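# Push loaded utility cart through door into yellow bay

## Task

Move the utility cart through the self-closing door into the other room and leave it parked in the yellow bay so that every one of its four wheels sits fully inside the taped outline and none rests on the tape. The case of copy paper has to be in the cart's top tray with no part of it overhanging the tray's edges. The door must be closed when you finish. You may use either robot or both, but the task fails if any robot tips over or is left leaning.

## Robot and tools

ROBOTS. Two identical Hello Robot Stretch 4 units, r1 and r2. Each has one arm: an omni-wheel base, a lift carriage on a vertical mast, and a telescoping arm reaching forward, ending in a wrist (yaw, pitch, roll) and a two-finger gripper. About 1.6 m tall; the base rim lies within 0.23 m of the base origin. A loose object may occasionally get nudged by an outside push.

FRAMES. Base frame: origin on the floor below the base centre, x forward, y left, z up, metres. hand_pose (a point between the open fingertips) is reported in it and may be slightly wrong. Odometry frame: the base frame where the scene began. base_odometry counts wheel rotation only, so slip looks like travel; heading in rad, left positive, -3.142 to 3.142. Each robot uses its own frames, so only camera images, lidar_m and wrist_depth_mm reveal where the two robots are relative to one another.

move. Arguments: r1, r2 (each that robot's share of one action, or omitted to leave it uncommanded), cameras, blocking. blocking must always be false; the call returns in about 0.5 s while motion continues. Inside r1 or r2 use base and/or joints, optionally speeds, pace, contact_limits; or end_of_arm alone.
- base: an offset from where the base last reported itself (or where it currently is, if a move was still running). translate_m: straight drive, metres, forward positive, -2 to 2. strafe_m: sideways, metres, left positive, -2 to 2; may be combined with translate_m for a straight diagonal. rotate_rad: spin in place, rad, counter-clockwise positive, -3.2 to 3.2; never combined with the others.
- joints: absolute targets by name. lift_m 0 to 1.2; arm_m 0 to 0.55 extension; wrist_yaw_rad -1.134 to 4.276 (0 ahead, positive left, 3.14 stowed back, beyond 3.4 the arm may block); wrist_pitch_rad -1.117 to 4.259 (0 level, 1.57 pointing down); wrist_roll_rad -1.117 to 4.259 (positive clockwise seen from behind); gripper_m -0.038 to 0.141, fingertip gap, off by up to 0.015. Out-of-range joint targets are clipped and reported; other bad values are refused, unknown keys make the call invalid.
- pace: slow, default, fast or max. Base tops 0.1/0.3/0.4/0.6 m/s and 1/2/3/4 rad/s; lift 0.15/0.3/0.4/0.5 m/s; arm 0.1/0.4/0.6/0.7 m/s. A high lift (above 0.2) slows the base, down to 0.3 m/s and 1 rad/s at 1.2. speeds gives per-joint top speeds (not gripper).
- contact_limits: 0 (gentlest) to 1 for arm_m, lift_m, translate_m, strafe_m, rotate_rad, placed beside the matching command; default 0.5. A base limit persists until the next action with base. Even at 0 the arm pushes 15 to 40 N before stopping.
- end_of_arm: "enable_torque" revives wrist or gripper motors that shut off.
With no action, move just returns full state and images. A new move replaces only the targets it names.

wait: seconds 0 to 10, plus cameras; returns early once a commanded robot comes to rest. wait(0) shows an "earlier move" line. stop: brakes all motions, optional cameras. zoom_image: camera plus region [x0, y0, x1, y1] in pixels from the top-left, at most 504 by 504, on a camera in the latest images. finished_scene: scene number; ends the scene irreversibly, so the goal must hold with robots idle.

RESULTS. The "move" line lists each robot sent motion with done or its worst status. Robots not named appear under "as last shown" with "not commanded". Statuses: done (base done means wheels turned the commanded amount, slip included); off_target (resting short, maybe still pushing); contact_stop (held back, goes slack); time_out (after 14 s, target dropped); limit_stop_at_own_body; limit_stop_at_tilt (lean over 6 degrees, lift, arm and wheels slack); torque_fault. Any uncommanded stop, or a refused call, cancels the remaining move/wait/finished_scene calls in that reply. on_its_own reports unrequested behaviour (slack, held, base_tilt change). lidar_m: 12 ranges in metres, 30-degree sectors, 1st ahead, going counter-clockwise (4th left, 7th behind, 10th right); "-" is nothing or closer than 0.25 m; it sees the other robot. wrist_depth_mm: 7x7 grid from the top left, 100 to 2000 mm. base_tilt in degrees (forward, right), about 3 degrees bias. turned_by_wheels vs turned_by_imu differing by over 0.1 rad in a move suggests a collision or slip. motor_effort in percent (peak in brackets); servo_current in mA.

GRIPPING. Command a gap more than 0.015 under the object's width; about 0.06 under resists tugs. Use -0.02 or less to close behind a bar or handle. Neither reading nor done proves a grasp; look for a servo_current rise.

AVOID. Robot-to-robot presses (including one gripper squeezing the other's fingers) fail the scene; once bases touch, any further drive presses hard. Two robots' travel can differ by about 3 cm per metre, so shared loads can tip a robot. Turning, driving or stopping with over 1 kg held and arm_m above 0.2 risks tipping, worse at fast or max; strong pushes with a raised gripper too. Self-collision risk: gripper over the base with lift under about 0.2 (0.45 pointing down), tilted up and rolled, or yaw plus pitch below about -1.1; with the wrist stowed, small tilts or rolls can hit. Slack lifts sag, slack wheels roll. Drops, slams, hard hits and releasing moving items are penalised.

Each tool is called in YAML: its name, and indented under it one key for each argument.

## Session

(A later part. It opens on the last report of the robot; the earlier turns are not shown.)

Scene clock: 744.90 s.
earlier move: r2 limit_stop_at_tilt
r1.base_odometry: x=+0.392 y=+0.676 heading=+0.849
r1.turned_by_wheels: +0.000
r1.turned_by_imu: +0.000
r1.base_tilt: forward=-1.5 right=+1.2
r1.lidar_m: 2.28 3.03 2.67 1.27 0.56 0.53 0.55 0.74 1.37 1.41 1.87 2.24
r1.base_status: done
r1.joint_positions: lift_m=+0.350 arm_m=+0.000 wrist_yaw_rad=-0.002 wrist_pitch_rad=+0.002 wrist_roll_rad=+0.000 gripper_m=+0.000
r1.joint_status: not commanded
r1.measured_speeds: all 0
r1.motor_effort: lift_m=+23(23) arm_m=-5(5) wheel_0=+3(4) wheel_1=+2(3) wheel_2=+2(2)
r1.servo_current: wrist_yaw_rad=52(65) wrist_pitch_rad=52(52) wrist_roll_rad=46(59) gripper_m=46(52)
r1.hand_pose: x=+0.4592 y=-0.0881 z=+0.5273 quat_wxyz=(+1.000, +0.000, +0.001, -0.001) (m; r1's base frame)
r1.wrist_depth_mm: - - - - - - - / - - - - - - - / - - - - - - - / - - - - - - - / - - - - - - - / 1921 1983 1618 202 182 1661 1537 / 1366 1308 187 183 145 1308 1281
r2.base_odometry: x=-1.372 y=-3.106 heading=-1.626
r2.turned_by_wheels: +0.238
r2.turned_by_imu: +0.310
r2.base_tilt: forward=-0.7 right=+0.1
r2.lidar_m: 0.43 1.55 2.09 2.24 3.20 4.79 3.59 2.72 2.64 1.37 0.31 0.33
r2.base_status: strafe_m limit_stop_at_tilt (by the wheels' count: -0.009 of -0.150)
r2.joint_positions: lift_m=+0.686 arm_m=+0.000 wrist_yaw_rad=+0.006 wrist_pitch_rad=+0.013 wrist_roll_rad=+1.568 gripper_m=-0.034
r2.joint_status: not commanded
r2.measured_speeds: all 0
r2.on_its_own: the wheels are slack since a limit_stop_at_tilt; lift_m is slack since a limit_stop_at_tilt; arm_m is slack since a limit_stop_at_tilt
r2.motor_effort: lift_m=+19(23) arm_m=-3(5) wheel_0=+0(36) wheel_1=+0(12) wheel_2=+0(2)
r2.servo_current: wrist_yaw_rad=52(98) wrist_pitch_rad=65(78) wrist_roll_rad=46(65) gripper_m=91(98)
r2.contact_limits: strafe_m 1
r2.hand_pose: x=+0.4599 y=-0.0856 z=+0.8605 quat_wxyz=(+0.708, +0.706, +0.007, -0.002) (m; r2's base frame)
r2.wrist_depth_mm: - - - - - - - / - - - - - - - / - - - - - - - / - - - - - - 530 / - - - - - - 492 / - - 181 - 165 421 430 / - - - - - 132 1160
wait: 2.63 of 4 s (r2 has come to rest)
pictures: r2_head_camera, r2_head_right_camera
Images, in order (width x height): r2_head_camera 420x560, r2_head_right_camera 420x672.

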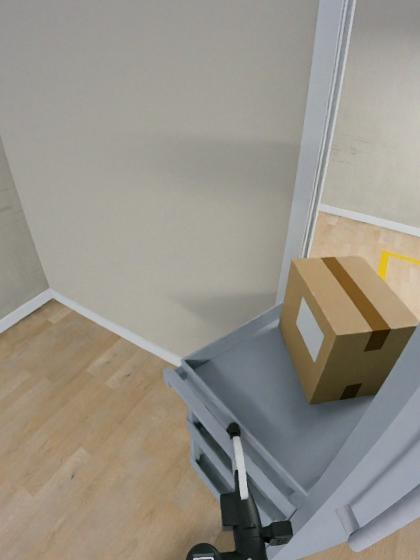

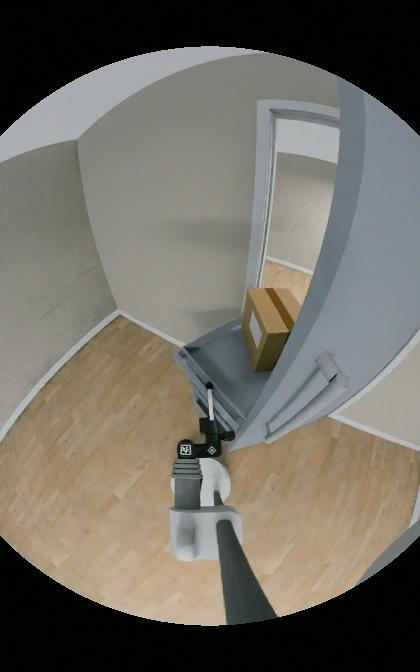

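move:
  blocking: false
  r1: {"base":{"rotate_rad":2.71}}
  r2: {"base":{"translate_m":-0.01},"joints":{"lift_m":0.688,"arm_m":0.0},"pace":"slow"}
  cameras: []

wait:
  seconds: 3
  cameras: []

move:
  blocking: false
  r1: {"base":{"strafe_m":-0.68}}
  cameras: []

wait:
  seconds: 4
  cameras: ["r1_head_camera","r1_head_right_camera","r2_head_camera"]

Scene clock: 758.17 s.
move: r1 moving; r2 moving
r1.base_odometry: x=+0.392 y=+0.676 heading=+1.100
r1.turned_by_wheels: +0.251
r1.turned_by_imu: +0.252
r1.base_tilt: forward=-1.6 right=+1.2
r1.lidar_m: 2.51 3.36 1.49 0.66 0.54 0.51 0.61 1.00 1.37 1.53 2.24 2.24
r1.base_status: rotate_rad moving
r1.joint_positions: lift_m=+0.350 arm_m=+0.000 wrist_yaw_rad=-0.002 wrist_pitch_rad=+0.002 wrist_roll_rad=+0.000 gripper_m=+0.000
r1.joint_status: not commanded
r1.measured_speeds: translate_m=-0.001 strafe_m=-0.001 rotate_rad=+0.978 lift_m=+0.000 arm_m=+0.000 wrist_yaw_rad=+0.000 wrist_pitch_rad=+0.000 wrist_roll_rad=+0.000
r1.motor_effort: lift_m=+23(23) arm_m=-5(5) wheel_0=-9(9) wheel_1=-6(8) wheel_2=-7(8)
r1.servo_current: wrist_yaw_rad=59(59) wrist_pitch_rad=39(46) wrist_roll_rad=46(59) gripper_m=46(52)
r1.hand_pose: x=+0.4592 y=-0.0881 z=+0.5273 quat_wxyz=(+1.000, +0.000, +0.001, -0.001) (m; r1's base frame)
r1.wrist_depth_mm: - - - - - - - / - - - - - - - / - - - - - - - / - - - - - - - / - - - - - - - / 1983 1921 1618 204 1808 1661 1576 / 1366 1308 183 183 155 1255 1281
r2.base_odometry: x=-1.372 y=-3.097 heading=-1.625
r2.turned_by_wheels: +0.000
r2.turned_by_imu: +0.001
r2.base_tilt: forward=-0.6 right=+0.0
r2.lidar_m: 0.44 1.57 2.11 2.24 3.21 4.78 3.61 2.69 2.63 1.41 0.31 0.32
r2.base_status: translate_m moving
r2.joint_positions: lift_m=+0.687 arm_m=+0.000 wrist_yaw_rad=+0.006 wrist_pitch_rad=+0.013 wrist_roll_rad=+1.568 gripper_m=-0.034
r2.joint_status: all done
r2.measured_speeds: translate_m=-0.015 strafe_m=+0.000 rotate_rad=+0.000 lift_m=+0.000 arm_m=+0.000 wrist_yaw_rad=+0.000 wrist_pitch_rad=+0.000 wrist_roll_rad=+0.000
r2.motor_effort: lift_m=+24(25) arm_m=-4(6) wheel_0=-7(8) wheel_1=-7(9) wheel_2=+15(19)
r2.servo_current: wrist_yaw_rad=46(59) wrist_pitch_rad=72(72) wrist_roll_rad=39(59) gripper_m=98(98)
r2.hand_pose: x=+0.4599 y=-0.0856 z=+0.8620 quat_wxyz=(+0.708, +0.706, +0.007, -0.002) (m; r2's base frame)
r2.wrist_depth_mm: - 375 - - - - - / - 477 - - - - - / - - - - - - - / - - - - - - - / - - - - - - 496 / - - 181 - 167 427 433 / - - - - - 1366 1160
pictures: none
No camera images: "cameras" was empty.

Scene clock: 758.57 s.
earlier move: r1 moving; r2 done
r1.base_odometry: x=+0.392 y=+0.676 heading=+1.663
r1.turned_by_wheels: +0.563
r1.turned_by_imu: +0.564
r1.base_tilt: forward=-1.6 right=+1.3
r1.lidar_m: 3.35 1.48 0.65 0.53 0.53 0.62 1.07 1.35 1.57 2.25 2.22 2.55
r1.base_status: rotate_rad moving
r1.joint_positions: lift_m=+0.350 arm_m=+0.000 wrist_yaw_rad=-0.002 wrist_pitch_rad=+0.002 wrist_roll_rad=+0.000 gripper_m=+0.000
r1.joint_status: not commanded
r1.measured_speeds: translate_m=-0.001 strafe_m=+0.000 rotate_rad=+1.772 lift_m=+0.000 arm_m=+0.000 wrist_yaw_rad=+0.000 wrist_pitch_rad=+0.000 wrist_roll_rad=+0.000
r1.motor_effort: lift_m=+23(23) arm_m=-5(5) wheel_0=-9(10) wheel_1=-8(10) wheel_2=-6(8)
r1.servo_current: wrist_yaw_rad=33(59) wrist_pitch_rad=39(46) wrist_roll_rad=52(59) gripper_m=46(52)
r1.hand_pose: x=+0.4592 y=-0.0881 z=+0.5273 quat_wxyz=(+1.000, +0.000, +0.001, -0.001) (m; r1's base frame)
r1.wrist_depth_mm: - - - - - - - / - - - - - - - / - - - - - - - / - - - - - - - / - - - - - - - / 1921 1983 1618 203 1808 1808 1708 / 1430 1308 183 183 155 1308 1229
r2.base_odometry: x=-1.372 y=-3.097 heading=-1.625
r2.turned_by_wheels: +0.000
r2.turned_by_imu: +0.000
r2.base_tilt: forward=-0.7 right=+0.1
r2.lidar_m: 0.41 1.61 2.08 2.23 3.21 4.78 3.59 2.72 2.60 1.44 0.34 0.34
r2.base_status: done
r2.joint_positions: lift_m=+0.687 arm_m=+0.000 wrist_yaw_rad=+0.008 wrist_pitch_rad=+0.013 wrist_roll_rad=+1.568 gripper_m=-0.034
r2.joint_status: all done
r2.measured_speeds: translate_m=+0.000 strafe_m=+0.000 rotate_rad=+0.000 lift_m=+0.000 arm_m=+0.000 wrist_yaw_rad=+0.004 wrist_pitch_rad=+0.000 wrist_roll_rad=+0.000
r2.motor_effort: lift_m=+24(25) arm_m=-4(6) wheel_0=-1(8) wheel_1=-7(9) wheel_2=+14(19)
r2.servo_current: wrist_yaw_rad=72(72) wrist_pitch_rad=72(78) wrist_roll_rad=46(59) gripper_m=85(98)
r2.hand_pose: x=+0.4600 y=-0.0850 z=+0.8620 quat_wxyz=(+0.708, +0.706, +0.007, -0.002) (m; r2's base frame)
r2.wrist_depth_mm: - 370 - - - - - / - 466 - - - - - / - - - - - - - / - - - - - - - / - - - - - - 496 / - - 182 - 174 418 449 / - - - - - 1430 1138
wait: 0.40 of 3 s (r2 has come to rest)
pictures: none
No camera images: "cameras" was empty.

Scene clock: 759.07 s.
earlier move: r1 replaced
move: r1 moving
r1.base_odometry: x=+0.423 y=+0.695 heading=+2.311
r1.turned_by_wheels: +0.648
r1.turned_by_imu: +0.653
r1.base_tilt: forward=-1.6 right=+1.2
r1.lidar_m: 1.36 0.64 0.56 0.54 0.72 1.34 1.34 1.74 2.22 2.24 2.75 3.33
r1.base_status: earlier rotate_rad replaced; strafe_m moving
r1.joint_positions: lift_m=+0.350 arm_m=+0.000 wrist_yaw_rad=-0.002 wrist_pitch_rad=+0.002 wrist_roll_rad=+0.000 gripper_m=+0.000
r1.joint_status: not commanded
r1.measured_speeds: translate_m=-0.001 strafe_m=-0.140 rotate_rad=+0.827 lift_m=+0.000 arm_m=+0.000 wrist_yaw_rad=+0.000 wrist_pitch_rad=+0.000 wrist_roll_rad=+0.000
r1.motor_effort: lift_m=+23(23) arm_m=-5(5) wheel_0=+1(6) wheel_1=-5(8) wheel_2=-2(5)
r1.servo_current: wrist_yaw_rad=52(59) wrist_pitch_rad=39(46) wrist_roll_rad=59(59) gripper_m=46(46)
r1.hand_pose: x=+0.4592 y=-0.0880 z=+0.5273 quat_wxyz=(+1.000, +0.000, +0.001, -0.001) (m; r1's base frame)
r1.wrist_depth_mm: - - - - - - - / - 1205 1397 - - - - / - - 1430 - - - - / - - - - - - - / - - - - - - - / - - 187 203 1808 1808 1708 / 1281 1042 187 183 156 1255 1255
r2: as last shown
r2.base_tilt: forward=-0.6 right=+0.0
r2.lidar_m: 0.44 1.58 2.11 2.25 3.21 4.77 3.58 2.69 2.63 1.42 0.33 0.32
r2.joint_positions: lift_m=+0.687 arm_m=+0.000 wrist_yaw_rad=+0.009 wrist_pitch_rad=+0.013 wrist_roll_rad=+1.568 gripper_m=-0.034
r2.measured_speeds: all 0
r2.motor_effort: lift_m=+24(24) arm_m=-4(5) wheel_0=-1(1) wheel_1=-6(7) wheel_2=+14(14)
r2.servo_current: wrist_yaw_rad=52(72) wrist_pitch_rad=72(72) wrist_roll_rad=39(59) gripper_m=91(98)
r2.hand_pose: x=+0.4601 y=-0.0848 z=+0.8620 quat_wxyz=(+0.708, +0.706, +0.008, -0.001) (m; r2's base frame)
r2.wrist_depth_mm: - 368 - - - - - / - 459 - - - - - / - - - - - - - / - - - - - - - / - - - - - - 496 / - - 182 - 174 421 452 / - - - - - 1430 1138
pictures: none
No camera images: "cameras" was empty.

Scene clock: 762.17 s.
earlier move: r1 done
r1.base_odometry: x=+0.827 y=+1.196 heading=+2.468
r1.turned_by_wheels: +0.157
r1.turned_by_imu: +0.154
r1.base_tilt: forward=-1.6 right=+1.3
r1.lidar_m: 1.63 1.49 1.12 1.16 1.60 1.66 1.74 1.74 1.66 1.69 2.34 3.02
r1.base_status: done
r1.joint_positions: lift_m=+0.350 arm_m=+0.000 wrist_yaw_rad=-0.002 wrist_pitch_rad=+0.002 wrist_roll_rad=+0.000 gripper_m=+0.000
r1.joint_status: not commanded
r1.measured_speeds: all 0
r1.motor_effort: lift_m=+23(23) arm_m=-5(5) wheel_0=+1(13) wheel_1=-1(9) wheel_2=-1(5)
r1.servo_current: wrist_yaw_rad=46(72) wrist_pitch_rad=46(52) wrist_roll_rad=65(65) gripper_m=46(52)
r1.hand_pose: x=+0.4592 y=-0.0880 z=+0.5273 quat_wxyz=(+1.000, +0.000, +0.001, -0.001) (m; r1's base frame)
r1.wrist_depth_mm: - - - - - - - / 1281 1430 - - - - - / - - - - - - - / - 1430 - - - - - / - 1397 - - - - - / - 1366 187 204 1863 1808 1708 / 1308 1229 188 183 156 1229 1255
r2.base_odometry: x=-1.372 y=-3.097 heading=-1.625
r2.turned_by_wheels: +0.000
r2.turned_by_imu: +0.000
r2.base_tilt: forward=-0.6 right=+0.0
r2.lidar_m: 0.45 1.57 2.11 2.25 3.21 4.77 3.57 2.69 2.61 1.38 0.33 0.32
r2.base_status: not commanded
r2.joint_positions: lift_m=+0.687 arm_m=+0.000 wrist_yaw_rad=+0.009 wrist_pitch_rad=+0.013 wrist_roll_rad=+1.568 gripper_m=-0.034
r2.joint_status: not commanded
r2.measured_speeds: all 0
r2.motor_effort: lift_m=+24(24) arm_m=-4(5) wheel_0=+0(1) wheel_1=-6(7) wheel_2=+13(14)
r2.servo_current: wrist_yaw_rad=59(72) wrist_pitch_rad=72(72) wrist_roll_rad=46(59) gripper_m=91(104)
r2.hand_pose: x=+0.4601 y=-0.0848 z=+0.8620 quat_wxyz=(+0.708, +0.706, +0.008, -0.001) (m; r2's base frame)
r2.wrist_depth_mm: - 370 - - - - - / - 459 - - - - - / - - - - - - - / - - - - - - - / - - - - - - 496 / - - 183 - 174 421 452 / - - - - - 1430 1160
wait: 3.10 of 4 s (r1 has come to rest)
pictures: r1_head_camera, r1_head_right_camera, r2_head_camera
Images, in order (width x height): r1_head_camera 420x560, r1_head_right_camera 420x672, r2_head_camera 420x560.

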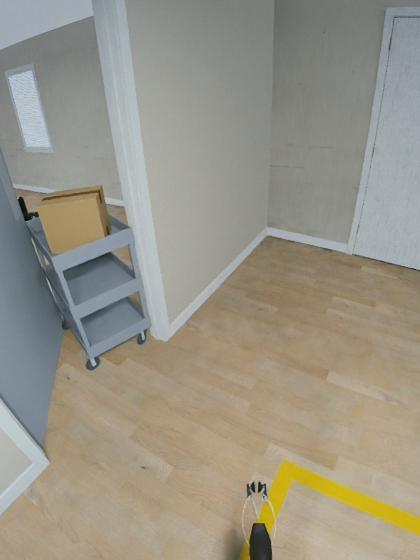

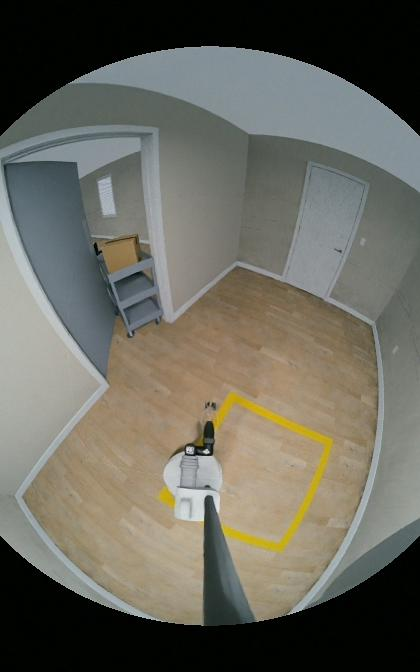

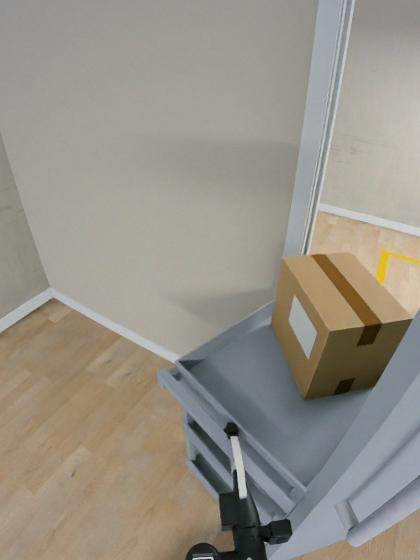

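move:
  blocking: false
  r1: {"base":{"rotate_rad":1.08}}
  cameras: []

wait:
  seconds: 3
  cameras: []

move:
  blocking: false
  r1: {"base":{"strafe_m":-0.42,"translate_m":0.45}}
  cameras: []

wait:
  seconds: 4
  cameras: ["r1_head_camera","r1_head_right_camera"]

Scene clock: 776.67 s.
move: r1 moving
r1.base_odometry: x=+0.827 y=+1.196 heading=+2.720
r1.turned_by_wheels: +0.252
r1.turned_by_imu: +0.252
r1.base_tilt: forward=-1.6 right=+1.3
r1.lidar_m: 1.56 1.13 1.12 1.28 1.64 1.67 1.93 1.67 1.68 1.92 3.03 2.43
r1.base_status: rotate_rad moving
r1.joint_positions: lift_m=+0.350 arm_m=+0.000 wrist_yaw_rad=-0.002 wrist_pitch_rad=+0.002 wrist_roll_rad=+0.000 gripper_m=+0.000
r1.joint_status: not commanded
r1.measured_speeds: translate_m=+0.000 strafe_m=+0.001 rotate_rad=+0.970 lift_m=+0.000 arm_m=+0.000 wrist_yaw_rad=+0.000 wrist_pitch_rad=+0.000 wrist_roll_rad=+0.000
r1.motor_effort: lift_m=+23(23) arm_m=-4(5) wheel_0=-7(9) wheel_1=-6(8) wheel_2=-7(8)
r1.servo_current: wrist_yaw_rad=46(59) wrist_pitch_rad=33(46) wrist_roll_rad=46(65) gripper_m=39(46)
r1.hand_pose: x=+0.4592 y=-0.0880 z=+0.5273 quat_wxyz=(+1.000, +0.000, +0.001, -0.001) (m; r1's base frame)
r1.wrist_depth_mm: - - - - - - - / 1576 1366 - - - - - / - - 1464 - - - - / - - 1464 - - - - / - - 1499 - - - - / - 1661 187 202 1808 1808 1708 / 1308 1255 183 182 155 1255 1255
r2: as last shown
r2.lidar_m: 0.45 1.59 2.10 2.25 3.23 4.77 3.58 2.70 2.62 1.39 0.32 0.30
r2.motor_effort: lift_m=+24(24) arm_m=-4(5) wheel_0=+0(1) wheel_1=-7(7) wheel_2=+13(14)
r2.servo_current: wrist_yaw_rad=52(72) wrist_pitch_rad=65(78) wrist_roll_rad=39(52) gripper_m=85(98)
r2.wrist_depth_mm: - 368 - - - - - / - 459 - - - - - / - - - - - - - / - - - - - - - / - - - - - - 496 / - - 182 - 174 418 452 / - - - - - 1430 1160
pictures: none
No camera images: "cameras" was empty.

Scene clock: 777.93 s.
earlier move: r1 done
r1.base_odometry: x=+0.827 y=+1.196 heading=-2.735
r1.turned_by_wheels: +0.828
r1.turned_by_imu: +0.833
r1.base_tilt: forward=-1.6 right=+1.3
r1.lidar_m: 1.12 1.18 1.64 1.67 1.73 1.69 1.63 1.74 2.40 3.02 1.65 1.43
r1.base_status: done
r1.joint_positions: lift_m=+0.350 arm_m=+0.000 wrist_yaw_rad=-0.002 wrist_pitch_rad=+0.002 wrist_roll_rad=+0.000 gripper_m=+0.000
r1.joint_status: not commanded
r1.measured_speeds: all 0
r1.motor_effort: lift_m=+23(23) arm_m=-5(5) wheel_0=-3(10) wheel_1=-2(10) wheel_2=+1(8)
r1.servo_current: wrist_yaw_rad=52(72) wrist_pitch_rad=46(46) wrist_roll_rad=59(65) gripper_m=39(46)
r1.hand_pose: x=+0.4592 y=-0.0879 z=+0.5273 quat_wxyz=(+1.000, +0.000, +0.001, -0.001) (m; r1's base frame)
r1.wrist_depth_mm: - - - 904 - - 1255 / - - - 917 - 1661 1229 / - - - 904 - - - / - - - 931 - 1661 - / - - - 917 - 1661 - / - - 187 203 175 1537 - / - 132 158 145 145 1205 1182
r2.base_odometry: x=-1.372 y=-3.097 heading=-1.625
r2.turned_by_wheels: +0.000
r2.turned_by_imu: +0.000
r2.base_tilt: forward=-0.6 right=+0.0
r2.lidar_m: 0.43 1.61 2.10 2.24 3.22 4.77 3.58 2.68 2.63 1.38 0.33 0.33
r2.base_status: not commanded
r2.joint_positions: lift_m=+0.687 arm_m=+0.000 wrist_yaw_rad=+0.009 wrist_pitch_rad=+0.013 wrist_roll_rad=+1.568 gripper_m=-0.034
r2.joint_status: not commanded
r2.measured_speeds: all 0
r2.motor_effort: lift_m=+24(24) arm_m=-4(5) wheel_0=+0(1) wheel_1=-7(7) wheel_2=+13(14)
r2.servo_current: wrist_yaw_rad=59(72) wrist_pitch_rad=72(78) wrist_roll_rad=46(59) gripper_m=85(98)
r2.hand_pose: x=+0.4601 y=-0.0848 z=+0.8620 quat_wxyz=(+0.708, +0.706, +0.008, -0.001) (m; r2's base frame)
r2.wrist_depth_mm: - 370 - - - - - / - 462 - - - - - / - - - - - - - / - - - - - - - / - - - - - - 496 / - - 182 - 174 421 452 / - - - - - 1430 1138
wait: 1.27 of 3 s (r1 has come to rest)
pictures: none
No camera images: "cameras" was empty.

Scene clock: 778.43 s.
move: r1 moving
r1.base_odometry: x=+0.796 y=+1.207 heading=-2.736
r1.turned_by_wheels: +0.000
r1.turned_by_imu: +0.000
r1.base_tilt: forward=-1.6 right=+1.2
r1.lidar_m: 1.10 1.17 1.63 1.68 1.78 1.74 1.67 1.74 2.42 3.01 1.61 1.42
r1.base_status: translate_m moving; strafe_m moving
r1.joint_positions: lift_m=+0.350 arm_m=+0.000 wrist_yaw_rad=-0.002 wrist_pitch_rad=+0.002 wrist_roll_rad=+0.000 gripper_m=+0.000
r1.joint_status: not commanded
r1.measured_speeds: translate_m=+0.092 strafe_m=-0.087 rotate_rad=-0.004 lift_m=+0.000 arm_m=+0.000 wrist_yaw_rad=+0.000 wrist_pitch_rad=+0.000 wrist_roll_rad=+0.000
r1.motor_effort: lift_m=+23(23) arm_m=-4(5) wheel_0=+10(10) wheel_1=-4(6) wheel_2=-8(8)
r1.servo_current: wrist_yaw_rad=39(52) wrist_pitch_rad=33(52) wrist_roll_rad=59(72) gripper_m=46(46)
r1.hand_pose: x=+0.4592 y=-0.0879 z=+0.5273 quat_wxyz=(+1.000, +0.000, +0.001, -0.001) (m; r1's base frame)
r1.wrist_depth_mm: - - - 891 - - 1205 / - - - 891 - 1618 1160 / - - - 891 - - - / - - - 891 - - - / - - - 891 - 1618 - / - - 187 203 174 1661 - / - 132 158 145 144 1205 1182
r2: as last shown
r2.base_tilt: forward=-0.7 right=+0.0
r2.lidar_m: 0.44 1.61 2.09 2.23 3.20 4.78 3.58 2.70 2.63 1.40 0.34 0.32
r2.motor_effort: lift_m=+24(24) arm_m=-4(5) wheel_0=+0(1) wheel_1=-7(7) wheel_2=+14(14)
r2.servo_current: wrist_yaw_rad=52(72) wrist_pitch_rad=65(72) wrist_roll_rad=46(59) gripper_m=85(91)
r2.wrist_depth_mm: - 370 - - - - - / - 459 - - - - - / - - - - - - - / - - - - - - - / - - - - - - 500 / - - 182 - 174 418 452 / - - - - - 1430 1160
pictures: none
No camera images: "cameras" was empty.

Scene clock: 781.43 s.
earlier move: r1 done
r1.base_odometry: x=+0.247 y=+1.404 heading=-2.735
r1.turned_by_wheels: +0.000
r1.turned_by_imu: -0.002
r1.base_tilt: forward=-1.6 right=+1.3
r1.lidar_m: 0.80 0.72 1.01 2.08 2.15 2.18 2.06 2.21 2.74 2.60 1.03 0.95
r1.base_status: done
r1.joint_positions: lift_m=+0.350 arm_m=+0.000 wrist_yaw_rad=-0.002 wrist_pitch_rad=+0.002 wrist_roll_rad=+0.000 gripper_m=+0.000
r1.joint_status: not commanded
r1.measured_speeds: all 0
r1.motor_effort: lift_m=+23(23) arm_m=-5(5) wheel_0=+0(11) wheel_1=-2(6) wheel_2=+0(9)
r1.servo_current: wrist_yaw_rad=46(72) wrist_pitch_rad=46(52) wrist_roll_rad=46(72) gripper_m=46(52)
r1.hand_pose: x=+0.4592 y=-0.0879 z=+0.5273 quat_wxyz=(+1.000, +0.000, +0.001, -0.001) (m; r1's base frame)
r1.wrist_depth_mm: 492 - - - 1182 654 621 / 496 580 - - - 661 654 / 473 - - - - - - / 488 - - - - - - / 466 - - - - - - / 473 544 186 203 175 1921 - / 473 141 158 145 144 - -
r2.base_odometry: x=-1.372 y=-3.097 heading=-1.625
r2.turned_by_wheels: +0.000
r2.turned_by_imu: +0.000
r2.base_tilt: forward=-0.6 right=+0.0
r2.lidar_m: 0.42 1.58 2.10 2.23 3.22 4.76 3.62 2.71 2.65 1.37 0.34 0.33
r2.base_status: not commanded
r2.joint_positions: lift_m=+0.687 arm_m=+0.000 wrist_yaw_rad=+0.009 wrist_pitch_rad=+0.013 wrist_roll_rad=+1.568 gripper_m=-0.034
r2.joint_status: not commanded
r2.measured_speeds: all 0
r2.motor_effort: lift_m=+24(24) arm_m=-4(5) wheel_0=+0(1) wheel_1=-7(7) wheel_2=+14(14)
r2.servo_current: wrist_yaw_rad=59(72) wrist_pitch_rad=65(78) wrist_roll_rad=46(65) gripper_m=85(98)
r2.hand_pose: x=+0.4601 y=-0.0848 z=+0.8620 quat_wxyz=(+0.708, +0.706, +0.008, -0.001) (m; r2's base frame)
r2.wrist_depth_mm: - 368 - - - - - / - 462 - - - - - / - - - - - - - / - - - - - - - / - - - - - - 500 / - - 182 - 174 418 452 / - - - - - 1464 1182
wait: 3.00 of 4 s (r1 has come to rest)
pictures: r1_head_camera, r1_head_right_camera
Images, in order (width x height): r1_head_camera 420x560, r1_head_right_camera 420x672.

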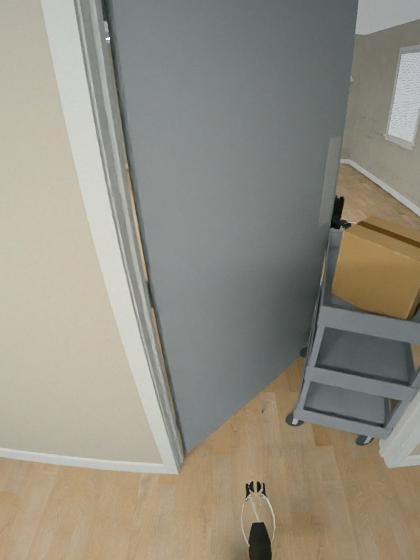

